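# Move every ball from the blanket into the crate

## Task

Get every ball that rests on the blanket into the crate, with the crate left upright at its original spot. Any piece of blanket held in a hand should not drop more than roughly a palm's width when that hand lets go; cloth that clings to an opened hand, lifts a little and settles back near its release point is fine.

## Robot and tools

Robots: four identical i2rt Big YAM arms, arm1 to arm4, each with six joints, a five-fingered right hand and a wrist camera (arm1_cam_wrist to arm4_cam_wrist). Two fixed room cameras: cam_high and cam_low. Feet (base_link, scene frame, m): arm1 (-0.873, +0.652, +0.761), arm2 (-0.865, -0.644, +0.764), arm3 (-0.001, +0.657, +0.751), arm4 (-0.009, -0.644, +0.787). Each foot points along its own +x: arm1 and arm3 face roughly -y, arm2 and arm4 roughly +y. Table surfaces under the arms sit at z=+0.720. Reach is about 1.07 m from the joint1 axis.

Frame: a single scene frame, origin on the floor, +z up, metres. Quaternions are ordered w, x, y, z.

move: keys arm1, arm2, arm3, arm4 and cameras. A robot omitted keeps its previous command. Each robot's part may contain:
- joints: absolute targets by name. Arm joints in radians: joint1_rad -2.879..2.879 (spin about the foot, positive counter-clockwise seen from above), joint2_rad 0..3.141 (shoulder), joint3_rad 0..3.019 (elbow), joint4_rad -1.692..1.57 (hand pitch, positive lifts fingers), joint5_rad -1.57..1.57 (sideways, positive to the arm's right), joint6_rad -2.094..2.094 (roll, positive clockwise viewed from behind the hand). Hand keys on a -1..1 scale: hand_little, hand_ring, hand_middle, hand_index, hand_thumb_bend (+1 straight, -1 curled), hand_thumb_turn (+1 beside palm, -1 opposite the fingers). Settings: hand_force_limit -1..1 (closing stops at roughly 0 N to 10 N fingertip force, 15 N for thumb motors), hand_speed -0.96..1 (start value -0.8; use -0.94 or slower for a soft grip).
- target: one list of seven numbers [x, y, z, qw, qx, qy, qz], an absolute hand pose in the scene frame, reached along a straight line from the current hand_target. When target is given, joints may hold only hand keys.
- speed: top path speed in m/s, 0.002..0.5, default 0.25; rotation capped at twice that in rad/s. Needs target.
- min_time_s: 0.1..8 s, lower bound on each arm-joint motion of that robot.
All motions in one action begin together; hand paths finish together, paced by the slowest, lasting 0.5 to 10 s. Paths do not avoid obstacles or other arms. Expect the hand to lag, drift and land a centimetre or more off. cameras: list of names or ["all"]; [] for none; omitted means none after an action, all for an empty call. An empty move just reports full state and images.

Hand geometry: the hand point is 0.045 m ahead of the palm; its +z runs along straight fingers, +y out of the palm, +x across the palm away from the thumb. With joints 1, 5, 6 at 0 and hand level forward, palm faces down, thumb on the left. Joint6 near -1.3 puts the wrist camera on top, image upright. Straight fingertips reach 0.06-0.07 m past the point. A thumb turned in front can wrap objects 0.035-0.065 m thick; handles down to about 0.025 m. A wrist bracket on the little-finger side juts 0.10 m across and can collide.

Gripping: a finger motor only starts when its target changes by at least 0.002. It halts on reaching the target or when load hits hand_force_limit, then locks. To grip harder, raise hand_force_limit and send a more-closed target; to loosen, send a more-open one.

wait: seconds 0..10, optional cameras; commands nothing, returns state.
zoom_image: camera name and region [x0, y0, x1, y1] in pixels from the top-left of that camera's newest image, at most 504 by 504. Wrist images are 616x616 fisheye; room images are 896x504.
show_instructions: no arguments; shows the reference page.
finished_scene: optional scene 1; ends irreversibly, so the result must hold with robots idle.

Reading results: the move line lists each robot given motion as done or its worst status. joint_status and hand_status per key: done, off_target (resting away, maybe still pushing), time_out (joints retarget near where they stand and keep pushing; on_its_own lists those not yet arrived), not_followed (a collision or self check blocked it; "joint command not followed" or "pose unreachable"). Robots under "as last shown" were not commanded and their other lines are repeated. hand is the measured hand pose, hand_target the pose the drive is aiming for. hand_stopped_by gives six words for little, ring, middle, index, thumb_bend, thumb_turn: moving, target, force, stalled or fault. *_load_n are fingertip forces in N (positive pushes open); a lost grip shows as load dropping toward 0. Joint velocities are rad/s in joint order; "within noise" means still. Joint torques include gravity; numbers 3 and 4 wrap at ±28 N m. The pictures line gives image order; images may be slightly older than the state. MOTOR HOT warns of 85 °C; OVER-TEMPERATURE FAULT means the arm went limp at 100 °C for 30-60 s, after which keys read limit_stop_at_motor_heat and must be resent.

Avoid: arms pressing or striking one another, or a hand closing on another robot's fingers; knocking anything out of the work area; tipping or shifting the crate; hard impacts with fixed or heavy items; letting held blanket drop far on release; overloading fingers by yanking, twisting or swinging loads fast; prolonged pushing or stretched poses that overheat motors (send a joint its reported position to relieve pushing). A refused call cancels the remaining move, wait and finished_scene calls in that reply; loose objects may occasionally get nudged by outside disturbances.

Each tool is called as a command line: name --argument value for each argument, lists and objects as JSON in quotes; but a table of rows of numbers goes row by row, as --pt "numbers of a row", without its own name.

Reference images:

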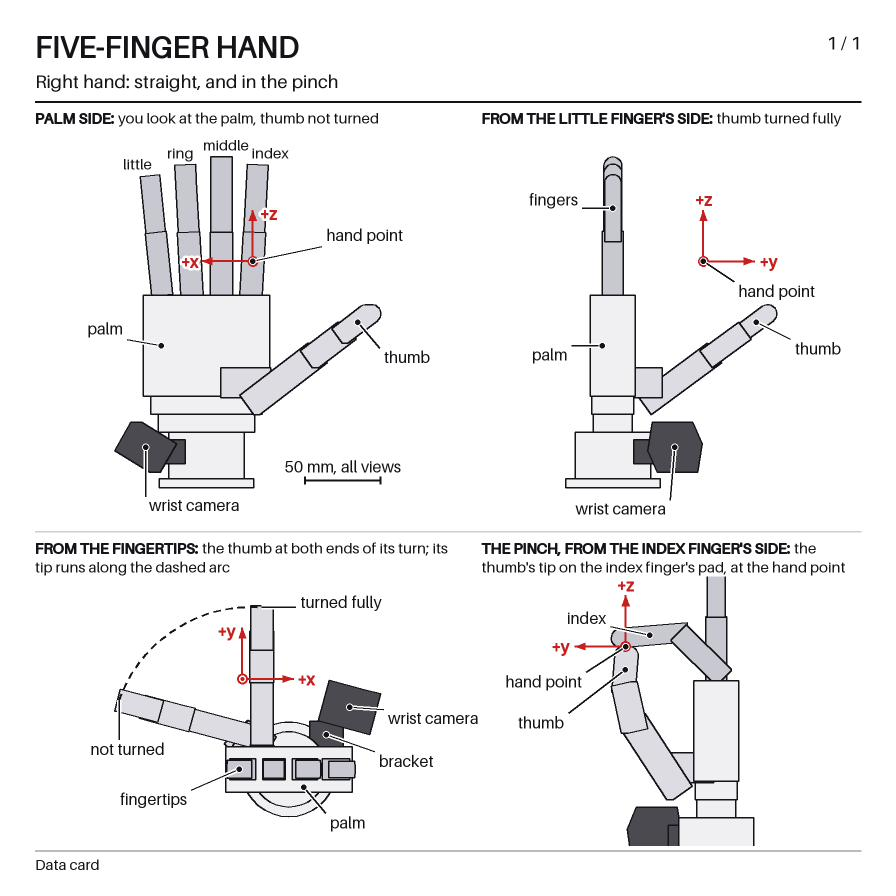

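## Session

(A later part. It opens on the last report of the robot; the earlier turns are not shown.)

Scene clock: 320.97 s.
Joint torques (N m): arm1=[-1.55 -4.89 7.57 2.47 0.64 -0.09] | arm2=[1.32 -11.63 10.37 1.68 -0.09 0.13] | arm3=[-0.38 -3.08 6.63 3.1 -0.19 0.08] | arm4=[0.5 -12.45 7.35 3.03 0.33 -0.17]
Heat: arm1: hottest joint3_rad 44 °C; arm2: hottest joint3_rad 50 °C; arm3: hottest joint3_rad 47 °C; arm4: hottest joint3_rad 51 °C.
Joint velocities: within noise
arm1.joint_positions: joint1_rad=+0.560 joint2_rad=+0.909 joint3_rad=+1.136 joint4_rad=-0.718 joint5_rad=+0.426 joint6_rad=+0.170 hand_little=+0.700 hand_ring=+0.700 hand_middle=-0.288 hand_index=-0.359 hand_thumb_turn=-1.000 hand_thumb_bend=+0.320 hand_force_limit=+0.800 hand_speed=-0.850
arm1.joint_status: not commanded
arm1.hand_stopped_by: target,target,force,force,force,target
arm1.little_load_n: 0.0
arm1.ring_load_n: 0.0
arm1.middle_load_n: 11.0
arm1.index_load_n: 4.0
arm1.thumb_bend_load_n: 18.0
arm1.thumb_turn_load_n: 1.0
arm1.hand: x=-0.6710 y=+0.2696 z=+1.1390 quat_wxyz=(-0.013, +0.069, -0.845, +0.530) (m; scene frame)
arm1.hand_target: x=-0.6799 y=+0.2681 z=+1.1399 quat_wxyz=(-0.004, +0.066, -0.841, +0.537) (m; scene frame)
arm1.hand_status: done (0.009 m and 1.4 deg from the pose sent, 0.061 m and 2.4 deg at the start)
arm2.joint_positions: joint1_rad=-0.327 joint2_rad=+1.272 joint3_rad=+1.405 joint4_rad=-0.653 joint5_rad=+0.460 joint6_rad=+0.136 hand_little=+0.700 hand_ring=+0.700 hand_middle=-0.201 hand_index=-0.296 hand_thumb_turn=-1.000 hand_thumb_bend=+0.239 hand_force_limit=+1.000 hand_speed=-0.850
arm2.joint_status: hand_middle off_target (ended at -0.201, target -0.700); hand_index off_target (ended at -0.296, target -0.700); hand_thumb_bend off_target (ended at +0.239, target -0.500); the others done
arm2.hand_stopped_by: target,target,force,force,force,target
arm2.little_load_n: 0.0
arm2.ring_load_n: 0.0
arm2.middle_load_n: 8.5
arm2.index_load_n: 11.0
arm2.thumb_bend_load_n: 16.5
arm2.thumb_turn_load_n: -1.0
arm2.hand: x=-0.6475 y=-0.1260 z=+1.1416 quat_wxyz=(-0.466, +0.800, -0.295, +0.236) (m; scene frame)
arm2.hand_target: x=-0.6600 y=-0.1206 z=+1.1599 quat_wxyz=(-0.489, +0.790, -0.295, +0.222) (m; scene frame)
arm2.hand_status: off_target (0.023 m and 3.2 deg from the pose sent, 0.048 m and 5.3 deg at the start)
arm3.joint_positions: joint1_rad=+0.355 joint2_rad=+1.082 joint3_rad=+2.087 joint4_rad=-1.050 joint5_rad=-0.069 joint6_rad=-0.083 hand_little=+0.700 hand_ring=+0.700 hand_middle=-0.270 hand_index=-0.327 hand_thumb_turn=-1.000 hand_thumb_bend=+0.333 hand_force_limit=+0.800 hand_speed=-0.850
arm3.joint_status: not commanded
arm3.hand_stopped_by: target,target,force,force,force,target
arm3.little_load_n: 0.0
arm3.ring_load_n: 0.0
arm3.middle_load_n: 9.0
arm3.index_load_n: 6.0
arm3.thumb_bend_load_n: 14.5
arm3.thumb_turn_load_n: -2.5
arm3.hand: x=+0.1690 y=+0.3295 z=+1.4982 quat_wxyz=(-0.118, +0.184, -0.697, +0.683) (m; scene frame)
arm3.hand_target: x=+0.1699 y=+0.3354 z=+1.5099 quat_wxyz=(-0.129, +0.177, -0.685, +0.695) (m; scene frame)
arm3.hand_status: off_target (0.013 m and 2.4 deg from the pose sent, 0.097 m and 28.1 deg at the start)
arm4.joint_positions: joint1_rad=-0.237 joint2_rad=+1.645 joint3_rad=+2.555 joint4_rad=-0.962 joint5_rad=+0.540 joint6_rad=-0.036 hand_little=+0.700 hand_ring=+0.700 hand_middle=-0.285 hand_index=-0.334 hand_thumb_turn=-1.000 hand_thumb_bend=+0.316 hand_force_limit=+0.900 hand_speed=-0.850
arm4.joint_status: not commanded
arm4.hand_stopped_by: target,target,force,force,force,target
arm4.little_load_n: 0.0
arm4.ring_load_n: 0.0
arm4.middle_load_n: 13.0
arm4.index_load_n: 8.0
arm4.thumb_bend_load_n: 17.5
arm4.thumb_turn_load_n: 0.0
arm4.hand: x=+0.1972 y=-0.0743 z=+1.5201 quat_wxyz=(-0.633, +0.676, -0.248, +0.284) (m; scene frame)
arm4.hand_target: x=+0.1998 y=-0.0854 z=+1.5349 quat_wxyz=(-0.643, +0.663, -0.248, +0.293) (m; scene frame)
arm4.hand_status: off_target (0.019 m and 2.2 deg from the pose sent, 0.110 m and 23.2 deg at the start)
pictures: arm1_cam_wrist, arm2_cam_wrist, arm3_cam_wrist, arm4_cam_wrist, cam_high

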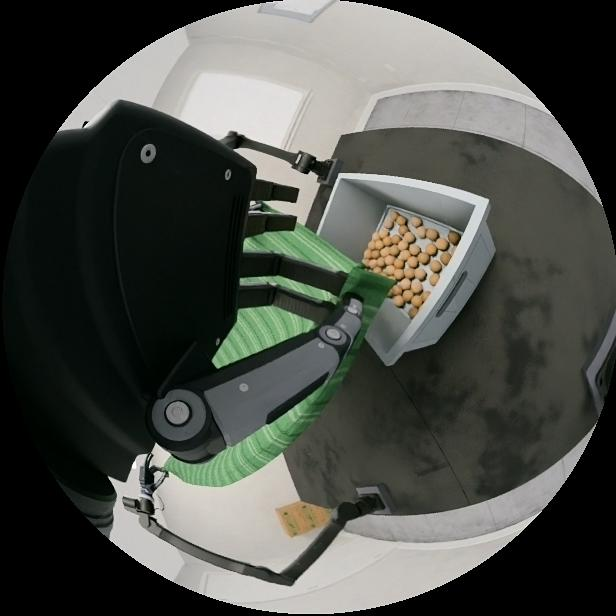

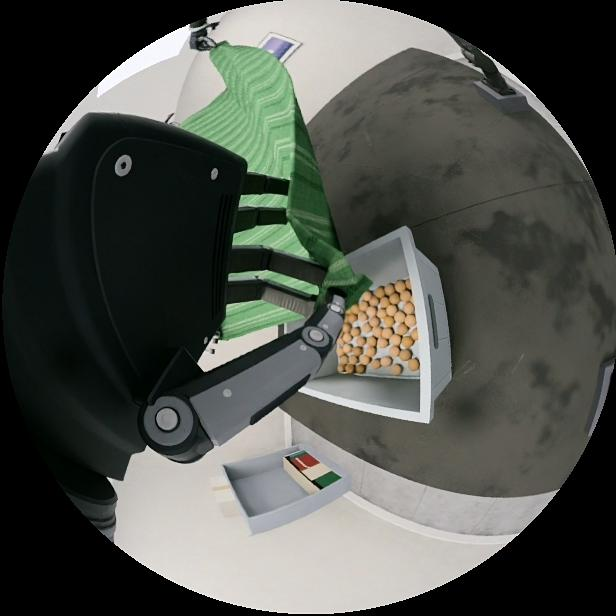

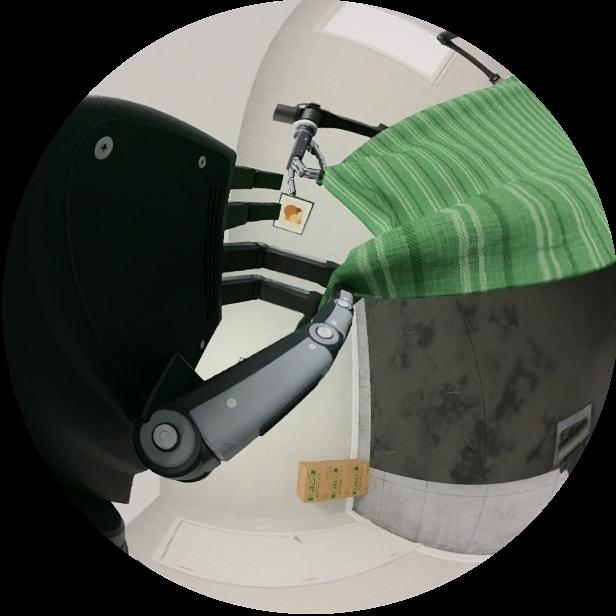

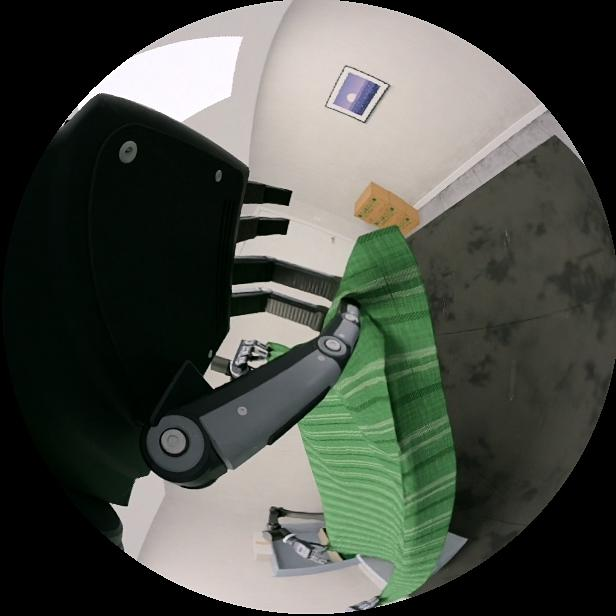

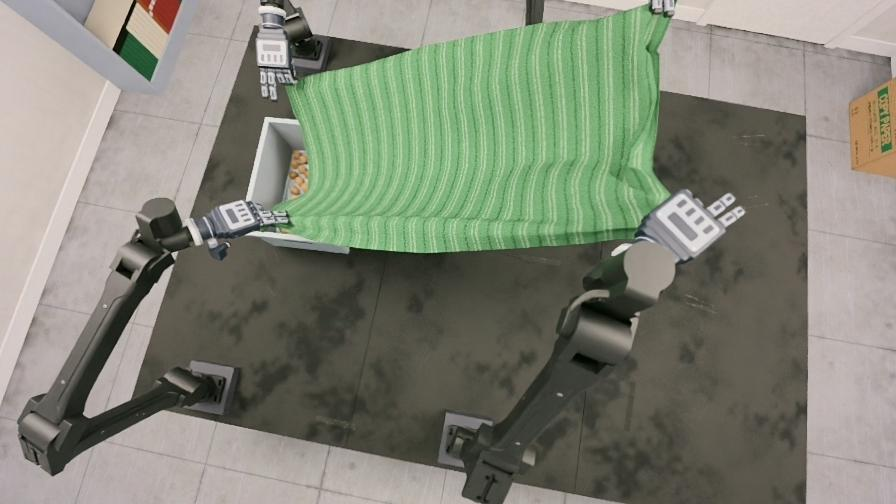

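move --arm1 '{"target": [-0.410, 0.195, 1.25, 0.0047, -0.0663, 0.8407, -0.5373], "speed": 0.16}' --arm2 '{"target": [-0.360, -0.270, 1.25, 0.4890, -0.7899, 0.2953, -0.2228], "speed": 0.16}' --arm3 '{"target": [0.455, 0.290, 1.29, 0.0980, -0.2112, 0.8165, -0.5283], "speed": 0.16}' --arm4 '{"target": [0.525, -0.165, 1.29, 0.4890, -0.7899, 0.2953, -0.2228], "speed": 0.16}' --cameras '["cam_high", "cam_low"]'

Scene clock: 340.13 s.
Joint torques (N m): arm1=[0.09 -11.46 12.67 1.17 0.8 0.11] | arm2=[-0.26 -13.1 14.02 0.98 -0.24 -0.25] | arm3=[0.73 -9.41 13.3 1.37 0.32 0.07] | arm4=[-0.21 -14.04 16.02 1.89 0.01 -0.14]
Heat: arm1: hottest joint3_rad 43 °C; arm2: hottest joint3_rad 50 °C; arm3: hottest joint3_rad 45 °C; arm4: hottest joint3_rad 48 °C.
move: arm1 off_target; arm2 off_target; arm3 off_target; arm4 off_target
Joint velocities: within noise
arm1.joint_positions: joint1_rad=+0.913 joint2_rad=+1.611 joint3_rad=+2.024 joint4_rad=-1.048 joint5_rad=+0.746 joint6_rad=+0.375 hand_little=+0.700 hand_ring=+0.700 hand_middle=-0.288 hand_index=-0.359 hand_thumb_turn=-1.000 hand_thumb_bend=+0.320 hand_force_limit=+0.800 hand_speed=-0.850
arm1.joint_status: not commanded
arm1.hand_stopped_by: target,target,force,force,force,target
arm1.little_load_n: 0.0
arm1.ring_load_n: -0.5
arm1.middle_load_n: 11.0
arm1.index_load_n: 4.5
arm1.thumb_bend_load_n: 17.5
arm1.thumb_turn_load_n: 1.5
arm1.hand: x=-0.4165 y=+0.1979 z=+1.2276 quat_wxyz=(+0.005, +0.076, -0.846, +0.527) (m; scene frame)
arm1.hand_target: x=-0.4109 y=+0.1958 z=+1.2494 quat_wxyz=(-0.005, +0.067, -0.840, +0.538) (m; scene frame)
arm1.hand_status: off_target (0.023 m and 2.0 deg from the pose sent, 0.293 m and 1.4 deg at the start)
arm2.joint_positions: joint1_rad=-1.059 joint2_rad=+1.492 joint3_rad=+1.830 joint4_rad=-0.822 joint5_rad=-0.224 joint6_rad=-0.159 hand_little=+0.700 hand_ring=+0.700 hand_middle=-0.201 hand_index=-0.296 hand_thumb_turn=-1.000 hand_thumb_bend=+0.239 hand_force_limit=+1.000 hand_speed=-0.850
arm2.joint_status: not commanded
arm2.hand_stopped_by: target,target,force,force,force,target
arm2.little_load_n: 0.0
arm2.ring_load_n: 0.0
arm2.middle_load_n: 8.5
arm2.index_load_n: 11.0
arm2.thumb_bend_load_n: 16.0
arm2.thumb_turn_load_n: -2.0
arm2.hand: x=-0.3623 y=-0.2703 z=+1.2203 quat_wxyz=(-0.475, +0.797, -0.309, +0.208) (m; scene frame)
arm2.hand_target: x=-0.3611 y=-0.2706 z=+1.2495 quat_wxyz=(-0.489, +0.790, -0.295, +0.223) (m; scene frame)
arm2.hand_status: off_target (0.030 m and 2.9 deg from the pose sent, 0.339 m and 3.2 deg at the start)
arm3.joint_positions: joint1_rad=+0.961 joint2_rad=+1.463 joint3_rad=+1.959 joint4_rad=-1.039 joint5_rad=+0.477 joint6_rad=+0.173 hand_little=+0.700 hand_ring=+0.700 hand_middle=-0.270 hand_index=-0.327 hand_thumb_turn=-1.000 hand_thumb_bend=+0.333 hand_force_limit=+0.800 hand_speed=-0.850
arm3.joint_status: not commanded
arm3.hand_stopped_by: target,target,force,force,force,target
arm3.little_load_n: 0.0
arm3.ring_load_n: 0.0
arm3.middle_load_n: 9.5
arm3.index_load_n: 5.5
arm3.thumb_bend_load_n: 13.5
arm3.thumb_turn_load_n: -2.0
arm3.hand: x=+0.4508 y=+0.2860 z=+1.2661 quat_wxyz=(-0.082, +0.221, -0.823, +0.517) (m; scene frame)
arm3.hand_target: x=+0.4541 y=+0.2904 z=+1.2895 quat_wxyz=(-0.098, +0.211, -0.816, +0.528) (m; scene frame)
arm3.hand_status: off_target (0.025 m and 2.6 deg from the pose sent, 0.356 m and 22.8 deg at the start)
arm4.joint_positions: joint1_rad=-0.896 joint2_rad=+1.777 joint3_rad=+2.230 joint4_rad=-0.940 joint5_rad=-0.113 joint6_rad=-0.097 hand_little=+0.700 hand_ring=+0.700 hand_middle=-0.285 hand_index=-0.334 hand_thumb_turn=-1.000 hand_thumb_bend=+0.316 hand_force_limit=+0.900 hand_speed=-0.850
arm4.joint_status: not commanded
arm4.hand_stopped_by: target,target,force,force,force,target
arm4.little_load_n: 0.0
arm4.ring_load_n: 0.0
arm4.middle_load_n: 14.0
arm4.index_load_n: 7.5
arm4.thumb_bend_load_n: 17.0
arm4.thumb_turn_load_n: 0.0
arm4.hand: x=+0.5129 y=-0.1603 z=+1.2677 quat_wxyz=(-0.478, +0.799, -0.302, +0.205) (m; scene frame)
arm4.hand_target: x=+0.5240 y=-0.1659 z=+1.2896 quat_wxyz=(-0.490, +0.789, -0.295, +0.223) (m; scene frame)
arm4.hand_status: off_target (0.026 m and 2.7 deg from the pose sent, 0.411 m and 22.9 deg at the start)
pictures: cam_high, cam_low

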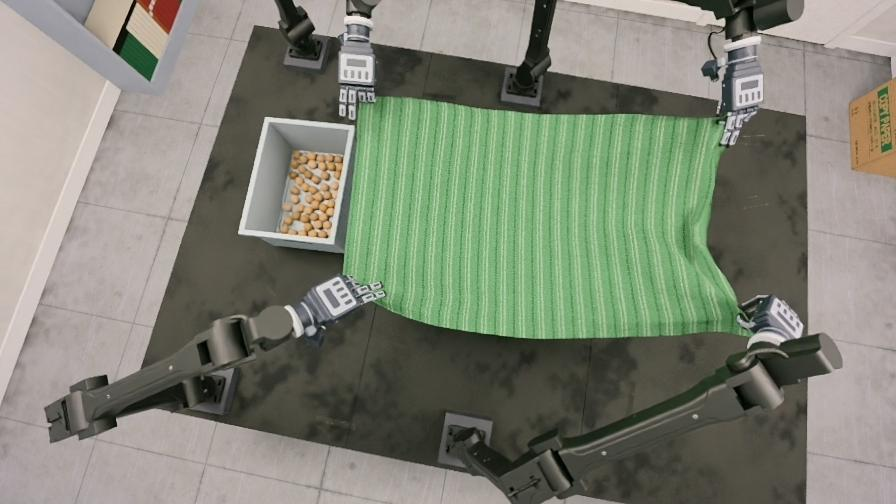

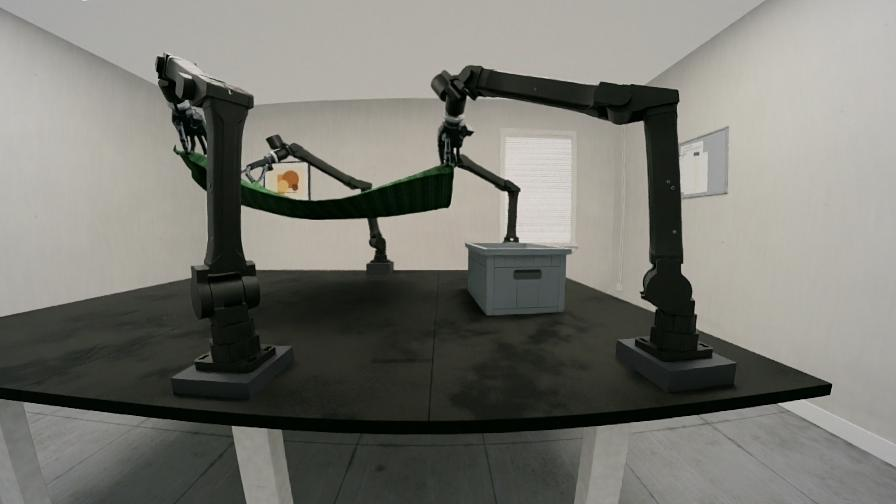

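move --arm1 '{"target": [-0.405, 0.214, 0.85, 0.0047, -0.0663, 0.8407, -0.5373], "speed": 0.16}' --arm2 '{"target": [-0.352, -0.295, 0.85, 0.4890, -0.7899, 0.2953, -0.2228], "speed": 0.16}' --arm3 '{"target": [0.475, 0.315, 0.85, 0.0980, -0.2112, 0.8165, -0.5283], "speed": 0.16}' --arm4 '{"target": [0.545, -0.190, 0.85, 0.4890, -0.7899, 0.2953, -0.2228], "speed": 0.16}' --cameras '[]'

move --arm1 '{"target": [-0.410, 0.217, 0.765, 0.0047, -0.0663, 0.8407, -0.5373], "speed": 0.1}' --arm2 '{"target": [-0.358, -0.303, 0.765, 0.4890, -0.7899, 0.2953, -0.2228], "speed": 0.1}' --arm3 '{"target": [0.490, 0.327, 0.765, 0.0980, -0.2112, 0.8165, -0.5283], "speed": 0.1}' --arm4 '{"target": [0.562, -0.194, 0.765, 0.4890, -0.7899, 0.2953, -0.2228], "speed": 0.1}' --cameras '["cam_high", "cam_low"]'

Scene clock: 349.67 s.
Joint torques (N m): arm1=[0.44 -11.69 6.34 2.33 0.69 0.11] | arm2=[-0.85 -13.63 8.17 1.95 -0.23 -0.27] | arm3=[0.5 -9 8.87 2.37 0.37 0.05] | arm4=[-0.56 -13.74 9.05 2.73 -0.04 -0.14]
Heat: arm1: hottest joint3_rad 45 °C; arm2: hottest joint3_rad 51 °C; arm3: hottest joint3_rad 46 °C; arm4: hottest joint3_rad 49 °C.
move: arm1 off_target; arm2 off_target; arm3 done; arm4 off_target
Joint velocities: within noise
arm1.joint_positions: joint1_rad=+0.943 joint2_rad=+1.691 joint3_rad=+1.112 joint4_rad=-0.030 joint5_rad=+0.777 joint6_rad=+0.405 hand_little=+0.700 hand_ring=+0.700 hand_middle=-0.288 hand_index=-0.359 hand_thumb_turn=-1.000 hand_thumb_bend=+0.320 hand_force_limit=+0.800 hand_speed=-0.850
arm1.joint_status: not commanded
arm1.hand_stopped_by: target,target,force,force,force,target
arm1.little_load_n: -0.5
arm1.ring_load_n: -0.5
arm1.middle_load_n: 11.0
arm1.index_load_n: 4.5
arm1.thumb_bend_load_n: 17.0
arm1.thumb_turn_load_n: 1.0
arm1.hand: x=-0.4066 y=+0.2091 z=+0.8643 quat_wxyz=(-0.008, +0.062, -0.839, +0.540) (m; scene frame)
arm1.hand_target: x=-0.4052 y=+0.2142 z=+0.8503 quat_wxyz=(-0.005, +0.066, -0.841, +0.537) (m; scene frame)
arm1.hand_status: off_target (0.015 m and 0.7 deg from the pose sent, 0.378 m and 2.0 deg at the start)
arm2.joint_positions: joint1_rad=-1.101 joint2_rad=+1.646 joint3_rad=+0.951 joint4_rad=+0.222 joint5_rad=-0.271 joint6_rad=-0.181 hand_little=+0.700 hand_ring=+0.700 hand_middle=-0.201 hand_index=-0.296 hand_thumb_turn=-1.000 hand_thumb_bend=+0.239 hand_force_limit=+1.000 hand_speed=-0.850
arm2.joint_status: not commanded
arm2.hand_stopped_by: target,target,force,force,force,target
arm2.little_load_n: 0.0
arm2.ring_load_n: 0.0
arm2.middle_load_n: 9.0
arm2.index_load_n: 11.0
arm2.thumb_bend_load_n: 16.5
arm2.thumb_turn_load_n: -1.5
arm2.hand: x=-0.3612 y=-0.2927 z=+0.8422 quat_wxyz=(-0.482, +0.795, -0.303, +0.210) (m; scene frame)
arm2.hand_target: x=-0.3521 y=-0.2950 z=+0.8502 quat_wxyz=(-0.489, +0.790, -0.295, +0.223) (m; scene frame)
arm2.hand_status: off_target (0.012 m and 2.0 deg from the pose sent, 0.371 m and 2.9 deg at the start)
arm3.joint_positions: joint1_rad=+1.040 joint2_rad=+1.542 joint3_rad=+0.875 joint4_rad=+0.123 joint5_rad=+0.548 joint6_rad=+0.218 hand_little=+0.700 hand_ring=+0.700 hand_middle=-0.270 hand_index=-0.327 hand_thumb_turn=-1.000 hand_thumb_bend=+0.333 hand_force_limit=+0.800 hand_speed=-0.850
arm3.joint_status: not commanded
arm3.hand_stopped_by: target,target,force,force,force,target
arm3.little_load_n: 0.0
arm3.ring_load_n: 0.0
arm3.middle_load_n: 9.5
arm3.index_load_n: 6.0
arm3.thumb_bend_load_n: 14.0
arm3.thumb_turn_load_n: -2.0
arm3.hand: x=+0.4657 y=+0.3128 z=+0.8473 quat_wxyz=(-0.087, +0.216, -0.819, +0.524) (m; scene frame)
arm3.hand_target: x=+0.4748 y=+0.3151 z=+0.8500 quat_wxyz=(-0.098, +0.211, -0.817, +0.528) (m; scene frame)
arm3.hand_status: done (0.010 m and 1.5 deg from the pose sent, 0.418 m and 2.6 deg at the start)
arm4.joint_positions: joint1_rad=-0.943 joint2_rad=+1.878 joint3_rad=+1.223 joint4_rad=+0.204 joint5_rad=-0.159 joint6_rad=-0.120 hand_little=+0.700 hand_ring=+0.700 hand_middle=-0.285 hand_index=-0.334 hand_thumb_turn=-1.000 hand_thumb_bend=+0.316 hand_force_limit=+0.900 hand_speed=-0.850
arm4.joint_status: not commanded
arm4.hand_stopped_by: target,target,force,force,force,target
arm4.little_load_n: 0.0
arm4.ring_load_n: 0.0
arm4.middle_load_n: 14.0
arm4.index_load_n: 7.5
arm4.thumb_bend_load_n: 17.0
arm4.thumb_turn_load_n: 0.0
arm4.hand: x=+0.5340 y=-0.1800 z=+0.8603 quat_wxyz=(-0.493, +0.790, -0.295, +0.213) (m; scene frame)
arm4.hand_target: x=+0.5445 y=-0.1902 z=+0.8502 quat_wxyz=(-0.489, +0.790, -0.295, +0.223) (m; scene frame)
arm4.hand_status: off_target (0.018 m and 1.2 deg from the pose sent, 0.420 m and 2.7 deg at the start)
pictures: none
No camera images: "cameras" was empty.

Scene clock: 351.30 s.
Joint torques (N m): arm1=[0.32 -11.87 5.35 2.39 0.61 0.1] | arm2=[-0.67 -13.27 6.48 1.92 -0.19 -0.27] | arm3=[1.08 -10.23 6.99 2.33 0.41 0.01] | arm4=[-0.38 -14.1 8.73 2.61 -0.11 -0.14]
Heat: arm1: hottest joint3_rad 45 °C; arm2: hottest joint3_rad 50 °C; arm3: hottest joint3_rad 46 °C; arm4: hottest joint3_rad 49 °C.
move: arm1 off_target; arm2 done; arm3 done; arm4 off_target
Joint velocities: within noise
arm1.joint_positions: joint1_rad=+0.943 joint2_rad=+1.831 joint3_rad=+1.033 joint4_rad=+0.192 joint5_rad=+0.778 joint6_rad=+0.405 hand_little=+0.700 hand_ring=+0.700 hand_middle=-0.288 hand_index=-0.359 hand_thumb_turn=-1.000 hand_thumb_bend=+0.320 hand_force_limit=+0.800 hand_speed=-0.850
arm1.joint_status: not commanded
arm1.hand_stopped_by: target,target,force,force,force,target
arm1.little_load_n: 0.0
arm1.ring_load_n: 0.0
arm1.middle_load_n: 10.5
arm1.index_load_n: 4.5
arm1.thumb_bend_load_n: 17.0
arm1.thumb_turn_load_n: 0.5
arm1.hand: x=-0.4097 y=+0.2112 z=+0.7810 quat_wxyz=(-0.008, +0.061, -0.839, +0.541) (m; scene frame)
arm1.hand_target: x=-0.4103 y=+0.2172 z=+0.7654 quat_wxyz=(-0.005, +0.066, -0.841, +0.537) (m; scene frame)
arm1.hand_status: off_target (0.017 m and 0.8 deg from the pose sent, 0.100 m and 0.7 deg at the start)
arm2.joint_positions: joint1_rad=-1.113 joint2_rad=+1.800 joint3_rad=+0.874 joint4_rad=+0.467 joint5_rad=-0.280 joint6_rad=-0.184 hand_little=+0.700 hand_ring=+0.700 hand_middle=-0.201 hand_index=-0.296 hand_thumb_turn=-1.000 hand_thumb_bend=+0.239 hand_force_limit=+1.000 hand_speed=-0.850
arm2.joint_status: not commanded
arm2.hand_stopped_by: target,target,force,force,force,target
arm2.little_load_n: 0.0
arm2.ring_load_n: 0.0
arm2.middle_load_n: 8.5
arm2.index_load_n: 10.5
arm2.thumb_bend_load_n: 16.5
arm2.thumb_turn_load_n: -1.5
arm2.hand: x=-0.3636 y=-0.3005 z=+0.7655 quat_wxyz=(-0.487, +0.791, -0.302, +0.214) (m; scene frame)
arm2.hand_target: x=-0.3581 y=-0.3030 z=+0.7651 quat_wxyz=(-0.489, +0.790, -0.295, +0.223) (m; scene frame)
arm2.hand_status: done (0.006 m and 1.3 deg from the pose sent, 0.078 m and 2.0 deg at the start)
arm3.joint_positions: joint1_rad=+1.083 joint2_rad=+1.734 joint3_rad=+0.835 joint4_rad=+0.353 joint5_rad=+0.583 joint6_rad=+0.244 hand_little=+0.700 hand_ring=+0.700 hand_middle=-0.270 hand_index=-0.327 hand_thumb_turn=-1.000 hand_thumb_bend=+0.333 hand_force_limit=+0.800 hand_speed=-0.850
arm3.joint_status: not commanded
arm3.hand_stopped_by: target,target,force,force,force,target
arm3.little_load_n: 0.0
arm3.ring_load_n: 0.0
arm3.middle_load_n: 9.0
arm3.index_load_n: 6.0
arm3.thumb_bend_load_n: 14.0
arm3.thumb_turn_load_n: -2.0
arm3.hand: x=+0.4846 y=+0.3237 z=+0.7681 quat_wxyz=(-0.091, +0.215, -0.817, +0.528) (m; scene frame)
arm3.hand_target: x=+0.4898 y=+0.3270 z=+0.7650 quat_wxyz=(-0.098, +0.211, -0.817, +0.528) (m; scene frame)
arm3.hand_status: done (0.007 m and 0.9 deg from the pose sent, 0.087 m and 1.5 deg at the start)
arm4.joint_positions: joint1_rad=-0.968 joint2_rad=+2.045 joint3_rad=+1.219 joint4_rad=+0.380 joint5_rad=-0.178 joint6_rad=-0.129 hand_little=+0.700 hand_ring=+0.700 hand_middle=-0.285 hand_index=-0.334 hand_thumb_turn=-1.000 hand_thumb_bend=+0.316 hand_force_limit=+0.900 hand_speed=-0.850
arm4.joint_status: not commanded
arm4.hand_stopped_by: target,target,force,force,force,target
arm4.little_load_n: 0.0
arm4.ring_load_n: 0.0
arm4.middle_load_n: 14.5
arm4.index_load_n: 7.5
arm4.thumb_bend_load_n: 17.0
arm4.thumb_turn_load_n: 0.0
arm4.hand: x=+0.5525 y=-0.1856 z=+0.7787 quat_wxyz=(-0.494, +0.788, -0.296, +0.216) (m; scene frame)
arm4.hand_target: x=+0.5615 y=-0.1944 z=+0.7652 quat_wxyz=(-0.489, +0.790, -0.296, +0.223) (m; scene frame)
arm4.hand_status: off_target (0.019 m and 1.0 deg from the pose sent, 0.100 m and 1.2 deg at the start)
pictures: cam_high, cam_low

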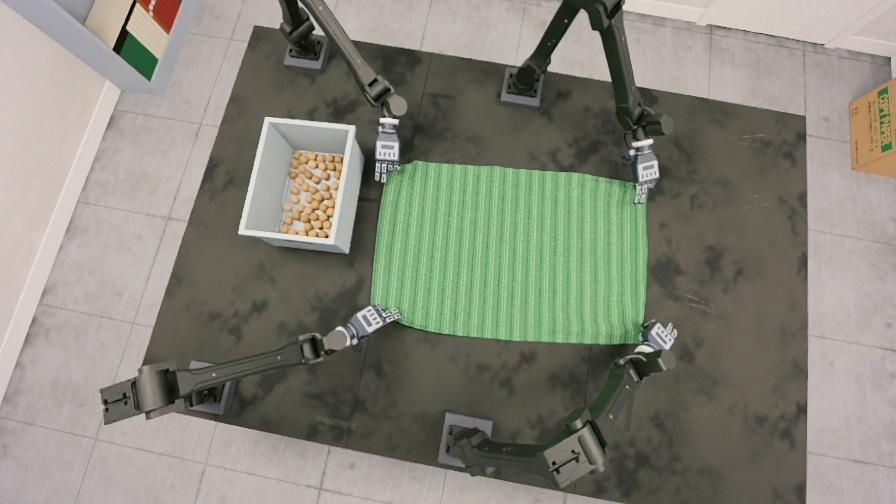

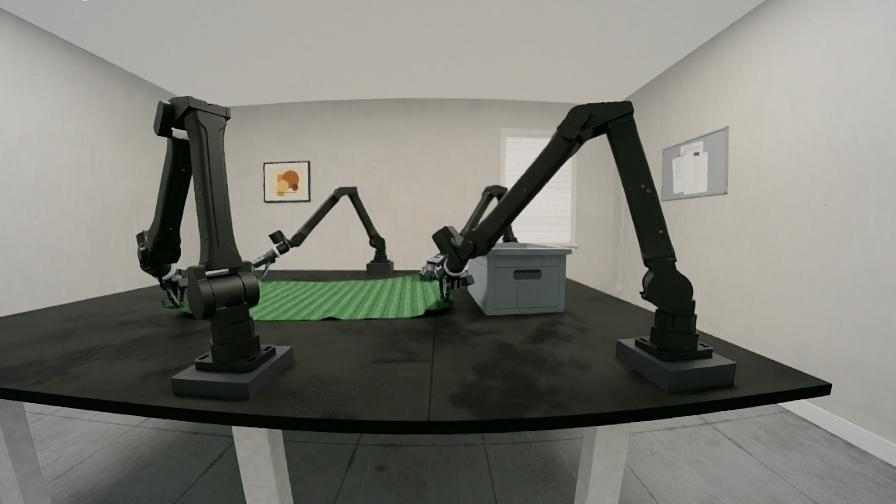

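move --arm1 '{"target": [-0.410, 0.217, 0.745, 0.0047, -0.0663, 0.8407, -0.5373], "speed": 0.1, "joints": {"hand_speed": -0.6, "hand_index": 0.6, "hand_middle": 0.6, "hand_thumb_bend": 0.9}}' --arm2 '{"target": [-0.358, -0.303, 0.752, 0.4890, -0.7899, 0.2953, -0.2228], "speed": 0.1, "joints": {"hand_speed": -0.6, "hand_index": 0.6, "hand_middle": 0.6, "hand_thumb_bend": 0.9}}' --arm3 '{"target": [0.490, 0.327, 0.750, 0.0980, -0.2112, 0.8165, -0.5283], "speed": 0.1, "joints": {"hand_speed": -0.6, "hand_index": 0.6, "hand_middle": 0.6, "hand_thumb_bend": 0.9}}' --arm4 '{"target": [0.562, -0.194, 0.748, 0.4890, -0.7899, 0.2953, -0.2228], "speed": 0.1, "joints": {"hand_speed": -0.6, "hand_index": 0.6, "hand_middle": 0.6, "hand_thumb_bend": 0.9}}' --cameras '[]'

move --arm1 '{"target": [-0.410, 0.260, 0.86, 0.0047, -0.0663, 0.8407, -0.5373], "speed": 0.12}' --arm2 '{"target": [-0.385, -0.330, 0.86, 0.4890, -0.7899, 0.2953, -0.2228], "speed": 0.12}' --arm3 '{"target": [0.480, 0.365, 0.86, 0.0980, -0.2112, 0.8165, -0.5283], "speed": 0.12}' --arm4 '{"target": [0.535, -0.225, 0.86, 0.4890, -0.7899, 0.2953, -0.2228], "speed": 0.12}' --cameras '["cam_high", "arm1_cam_wrist", "arm2_cam_wrist"]'

zoom_image --camera "cam_high" --region '[220, 100, 380, 270]'

Scene clock: 360.37 s.
Joint torques (N m): arm1=[0.38 -11.93 5.07 2.39 0.61 0.09] | arm2=[-0.67 -13.04 6.06 0.98 -0.07 -0.26] | arm3=[0.91 -10.11 6.87 2.33 0.42 0.01] | arm4=[-0.09 -14.1 8.4 1.95 -0.11 -0.07]
Heat: arm1: hottest joint3_rad 44 °C; arm2: hottest joint3_rad 48 °C; arm3: hottest joint3_rad 45 °C; arm4: hottest joint3_rad 47 °C.
move: arm1 off_target; arm2 off_target; arm3 done; arm4 off_target
Joint velocities: within noise
arm1.joint_positions: joint1_rad=+0.943 joint2_rad=+1.872 joint3_rad=+1.026 joint4_rad=+0.242 joint5_rad=+0.778 joint6_rad=+0.405 hand_little=+0.700 hand_ring=+0.700 hand_middle=+0.600 hand_index=+0.600 hand_thumb_turn=-1.000 hand_thumb_bend=+0.900 hand_force_limit=+0.800 hand_speed=-0.600
arm1.joint_status: all done
arm1.hand_stopped_by: target,target,target,target,target,target
arm1.little_load_n: 0.0
arm1.ring_load_n: 0.0
arm1.middle_load_n: 0.0
arm1.index_load_n: 0.0
arm1.thumb_bend_load_n: 0.0
arm1.thumb_turn_load_n: 0.0
arm1.hand: x=-0.4087 y=+0.2106 z=+0.7622 quat_wxyz=(-0.009, +0.061, -0.838, +0.542) (m; scene frame)
arm1.hand_target: x=-0.4103 y=+0.2172 z=+0.7454 quat_wxyz=(-0.005, +0.066, -0.841, +0.537) (m; scene frame)
arm1.hand_status: off_target (0.018 m and 1.0 deg from the pose sent, 0.036 m and 0.8 deg at the start)
arm2.joint_positions: joint1_rad=-1.113 joint2_rad=+1.826 joint3_rad=+0.873 joint4_rad=+0.531 joint5_rad=-0.283 joint6_rad=-0.186 hand_little=+0.700 hand_ring=+0.700 hand_middle=+0.600 hand_index=+0.600 hand_thumb_turn=-1.000 hand_thumb_bend=+0.897 hand_force_limit=+1.000 hand_speed=-0.600
arm2.joint_status: all done
arm2.hand_stopped_by: target,target,target,target,target,target
arm2.little_load_n: 0.0
arm2.ring_load_n: 0.0
arm2.middle_load_n: 0.0
arm2.index_load_n: 0.0
arm2.thumb_bend_load_n: -4.5
arm2.thumb_turn_load_n: -0.5
arm2.hand: x=-0.3577 y=-0.2969 z=+0.7628 quat_wxyz=(-0.499, +0.784, -0.294, +0.223) (m; scene frame)
arm2.hand_target: x=-0.3582 y=-0.3030 z=+0.7521 quat_wxyz=(-0.489, +0.790, -0.295, +0.223) (m; scene frame)
arm2.hand_status: off_target (0.012 m and 1.4 deg from the pose sent, 0.015 m and 1.3 deg at the start)
arm3.joint_positions: joint1_rad=+1.085 joint2_rad=+1.769 joint3_rad=+0.830 joint4_rad=+0.397 joint5_rad=+0.583 joint6_rad=+0.247 hand_little=+0.700 hand_ring=+0.700 hand_middle=+0.600 hand_index=+0.600 hand_thumb_turn=-1.000 hand_thumb_bend=+0.900 hand_force_limit=+0.800 hand_speed=-0.600
arm3.joint_status: all done
arm3.hand_stopped_by: target,target,target,target,target,target
arm3.little_load_n: 0.0
arm3.ring_load_n: 0.0
arm3.middle_load_n: -0.5
arm3.index_load_n: 0.0
arm3.thumb_bend_load_n: 0.0
arm3.thumb_turn_load_n: 0.0
arm3.hand: x=+0.4864 y=+0.3243 z=+0.7549 quat_wxyz=(-0.094, +0.214, -0.816, +0.528) (m; scene frame)
arm3.hand_target: x=+0.4898 y=+0.3270 z=+0.7500 quat_wxyz=(-0.098, +0.211, -0.817, +0.528) (m; scene frame)
arm3.hand_status: done (0.007 m and 0.6 deg from the pose sent, 0.019 m and 0.9 deg at the start)
arm4.joint_positions: joint1_rad=-0.971 joint2_rad=+2.076 joint3_rad=+1.219 joint4_rad=+0.435 joint5_rad=-0.178 joint6_rad=-0.136 hand_little=+0.700 hand_ring=+0.700 hand_middle=+0.600 hand_index=+0.600 hand_thumb_turn=-1.000 hand_thumb_bend=+0.899 hand_force_limit=+0.900 hand_speed=-0.600
arm4.joint_status: all done
arm4.hand_stopped_by: target,target,target,target,target,target
arm4.little_load_n: 0.0
arm4.ring_load_n: 0.0
arm4.middle_load_n: 0.0
arm4.index_load_n: 0.0
arm4.thumb_bend_load_n: -2.0
arm4.thumb_turn_load_n: -0.5
arm4.hand: x=+0.5583 y=-0.1852 z=+0.7685 quat_wxyz=(-0.502, +0.783, -0.291, +0.224) (m; scene frame)
arm4.hand_target: x=+0.5614 y=-0.1944 z=+0.7485 quat_wxyz=(-0.489, +0.790, -0.295, +0.223) (m; scene frame)
arm4.hand_status: off_target (0.023 m and 1.7 deg from the pose sent, 0.033 m and 1.0 deg at the start)
pictures: none
No camera images: "cameras" was empty.

Scene clock: 362.17 s.
Joint torques (N m): arm1=[0.26 -13.22 7.9 1.21 0.72 0.16] | arm2=[-0.73 -13.04 8.1 0.96 -0.23 -0.26] | arm3=[0.44 -9.93 10.51 1.25 0.52 0.04] | arm4=[-0.15 -14.97 7.73 1.74 -0.18 -0.08]
Heat: arm1: hottest joint3_rad 44 °C; arm2: hottest joint3_rad 48 °C; arm3: hottest joint3_rad 45 °C; arm4: hottest joint3_rad 47 °C.
move: arm1 off_target; arm2 off_target; arm3 off_target; arm4 off_target
Joint velocities: within noise
arm1.joint_positions: joint1_rad=+1.016 joint2_rad=+1.643 joint3_rad=+1.019 joint4_rad=-0.056 joint5_rad=+0.836 joint6_rad=+0.461 hand_little=+0.700 hand_ring=+0.700 hand_middle=+0.600 hand_index=+0.600 hand_thumb_turn=-1.000 hand_thumb_bend=+0.900 hand_force_limit=+0.800 hand_speed=-0.600
arm1.joint_status: not commanded
arm1.hand_stopped_by: target,target,target,target,target,target
arm1.little_load_n: 0.0
arm1.ring_load_n: 0.0
arm1.middle_load_n: 0.0
arm1.index_load_n: 0.0
arm1.thumb_bend_load_n: 0.0
arm1.thumb_turn_load_n: 0.0
arm1.hand: x=-0.4164 y=+0.2588 z=+0.8482 quat_wxyz=(+0.003, +0.071, -0.843, +0.533) (m; scene frame)
arm1.hand_target: x=-0.4102 y=+0.2600 z=+0.8600 quat_wxyz=(-0.005, +0.066, -0.841, +0.537) (m; scene frame)
arm1.hand_status: off_target (0.013 m and 1.2 deg from the pose sent, 0.110 m and 1.0 deg at the start)
arm2.joint_positions: joint1_rad=-1.139 joint2_rad=+1.539 joint3_rad=+0.833 joint4_rad=+0.244 joint5_rad=-0.303 joint6_rad=-0.197 hand_little=+0.700 hand_ring=+0.700 hand_middle=+0.600 hand_index=+0.600 hand_thumb_turn=-1.000 hand_thumb_bend=+0.898 hand_force_limit=+1.000 hand_speed=-0.600
arm2.joint_status: not commanded
arm2.hand_stopped_by: target,target,target,target,target,target
arm2.little_load_n: 0.0
arm2.ring_load_n: 0.0
arm2.middle_load_n: 0.0
arm2.index_load_n: 0.0
arm2.thumb_bend_load_n: 0.0
arm2.thumb_turn_load_n: 0.0
arm2.hand: x=-0.3893 y=-0.3266 z=+0.8502 quat_wxyz=(-0.487, +0.791, -0.302, +0.214) (m; scene frame)
arm2.hand_target: x=-0.3849 y=-0.3300 z=+0.8600 quat_wxyz=(-0.489, +0.790, -0.295, +0.223) (m; scene frame)
arm2.hand_status: off_target (0.011 m and 1.3 deg from the pose sent, 0.106 m and 1.4 deg at the start)
arm3.joint_positions: joint1_rad=+1.151 joint2_rad=+1.491 joint3_rad=+0.823 joint4_rad=+0.080 joint5_rad=+0.638 joint6_rad=+0.288 hand_little=+0.700 hand_ring=+0.700 hand_middle=+0.600 hand_index=+0.600 hand_thumb_turn=-1.000 hand_thumb_bend=+0.900 hand_force_limit=+0.800 hand_speed=-0.600
arm3.joint_status: not commanded
arm3.hand_stopped_by: target,target,target,target,target,target
arm3.little_load_n: 0.0
arm3.ring_load_n: 0.0
arm3.middle_load_n: 0.0
arm3.index_load_n: 0.0
arm3.thumb_bend_load_n: 0.0
arm3.thumb_turn_load_n: 0.0
arm3.hand: x=+0.4682 y=+0.3659 z=+0.8453 quat_wxyz=(-0.086, +0.219, -0.819, +0.523) (m; scene frame)
arm3.hand_target: x=+0.4797 y=+0.3653 z=+0.8601 quat_wxyz=(-0.098, +0.211, -0.816, +0.528) (m; scene frame)
arm3.hand_status: off_target (0.019 m and 1.8 deg from the pose sent, 0.113 m and 0.6 deg at the start)
arm4.joint_positions: joint1_rad=-0.991 joint2_rad=+1.831 joint3_rad=+1.155 joint4_rad=+0.240 joint5_rad=-0.194 joint6_rad=-0.145 hand_little=+0.700 hand_ring=+0.700 hand_middle=+0.600 hand_index=+0.600 hand_thumb_turn=-1.000 hand_thumb_bend=+0.899 hand_force_limit=+0.900 hand_speed=-0.600
arm4.joint_status: not commanded
arm4.hand_stopped_by: target,target,target,target,target,target
arm4.little_load_n: 0.0
arm4.ring_load_n: 0.0
arm4.middle_load_n: 0.0
arm4.index_load_n: -0.5
arm4.thumb_bend_load_n: 0.0
arm4.thumb_turn_load_n: 0.0
arm4.hand: x=+0.5357 y=-0.2137 z=+0.8651 quat_wxyz=(-0.497, +0.786, -0.293, +0.222) (m; scene frame)
arm4.hand_target: x=+0.5350 y=-0.2249 z=+0.8598 quat_wxyz=(-0.489, +0.790, -0.295, +0.223) (m; scene frame)
arm4.hand_status: off_target (0.012 m and 1.1 deg from the pose sent, 0.103 m and 1.7 deg at the start)
pictures: arm1_cam_wrist, arm2_cam_wrist, cam_high

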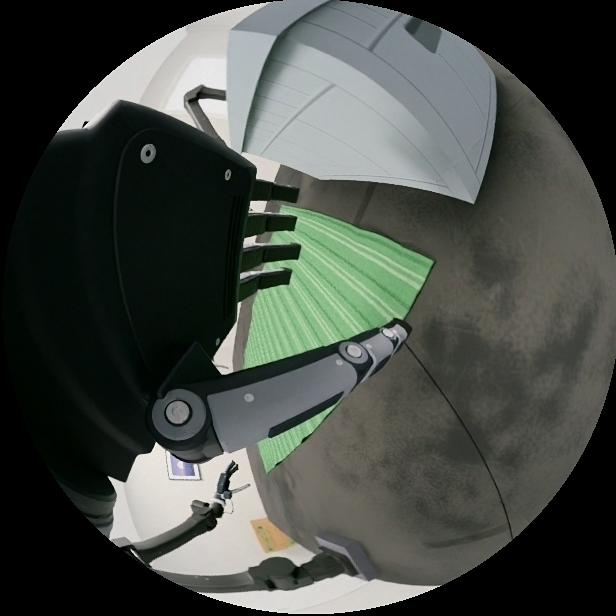

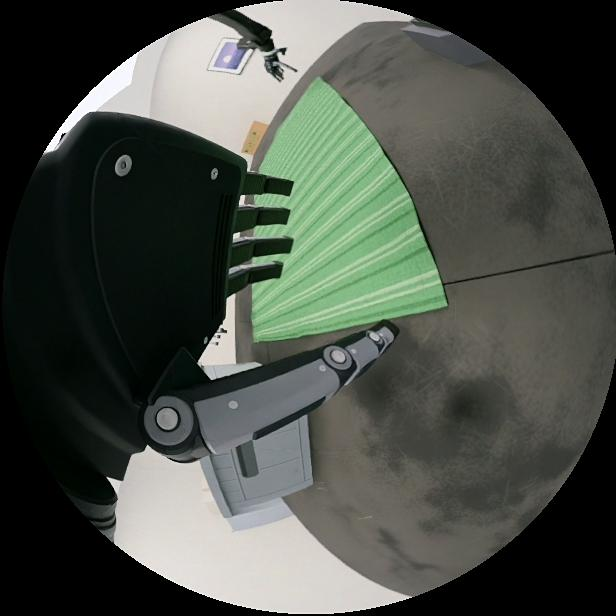

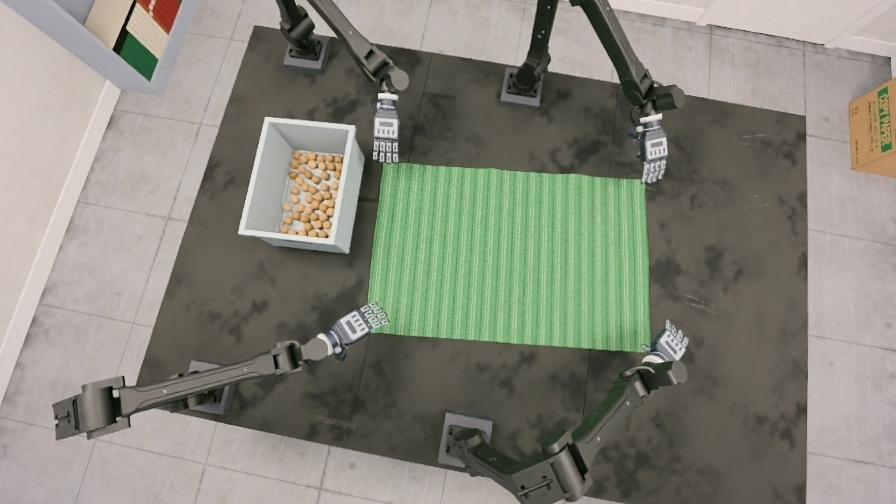

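Scaled by 2.965 from the camera's 896x504 image, which has a finer 1280x720 frame.

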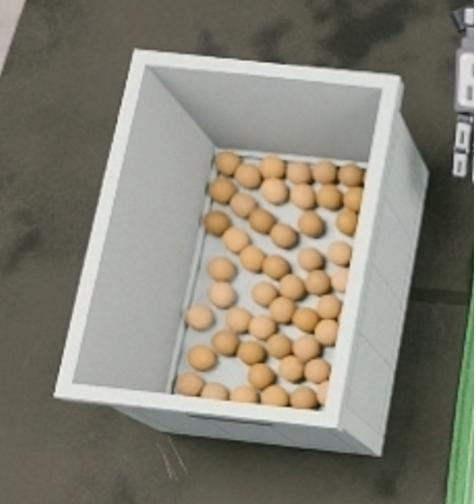

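finished_scene --scene 1

The scene is finished: the task was done.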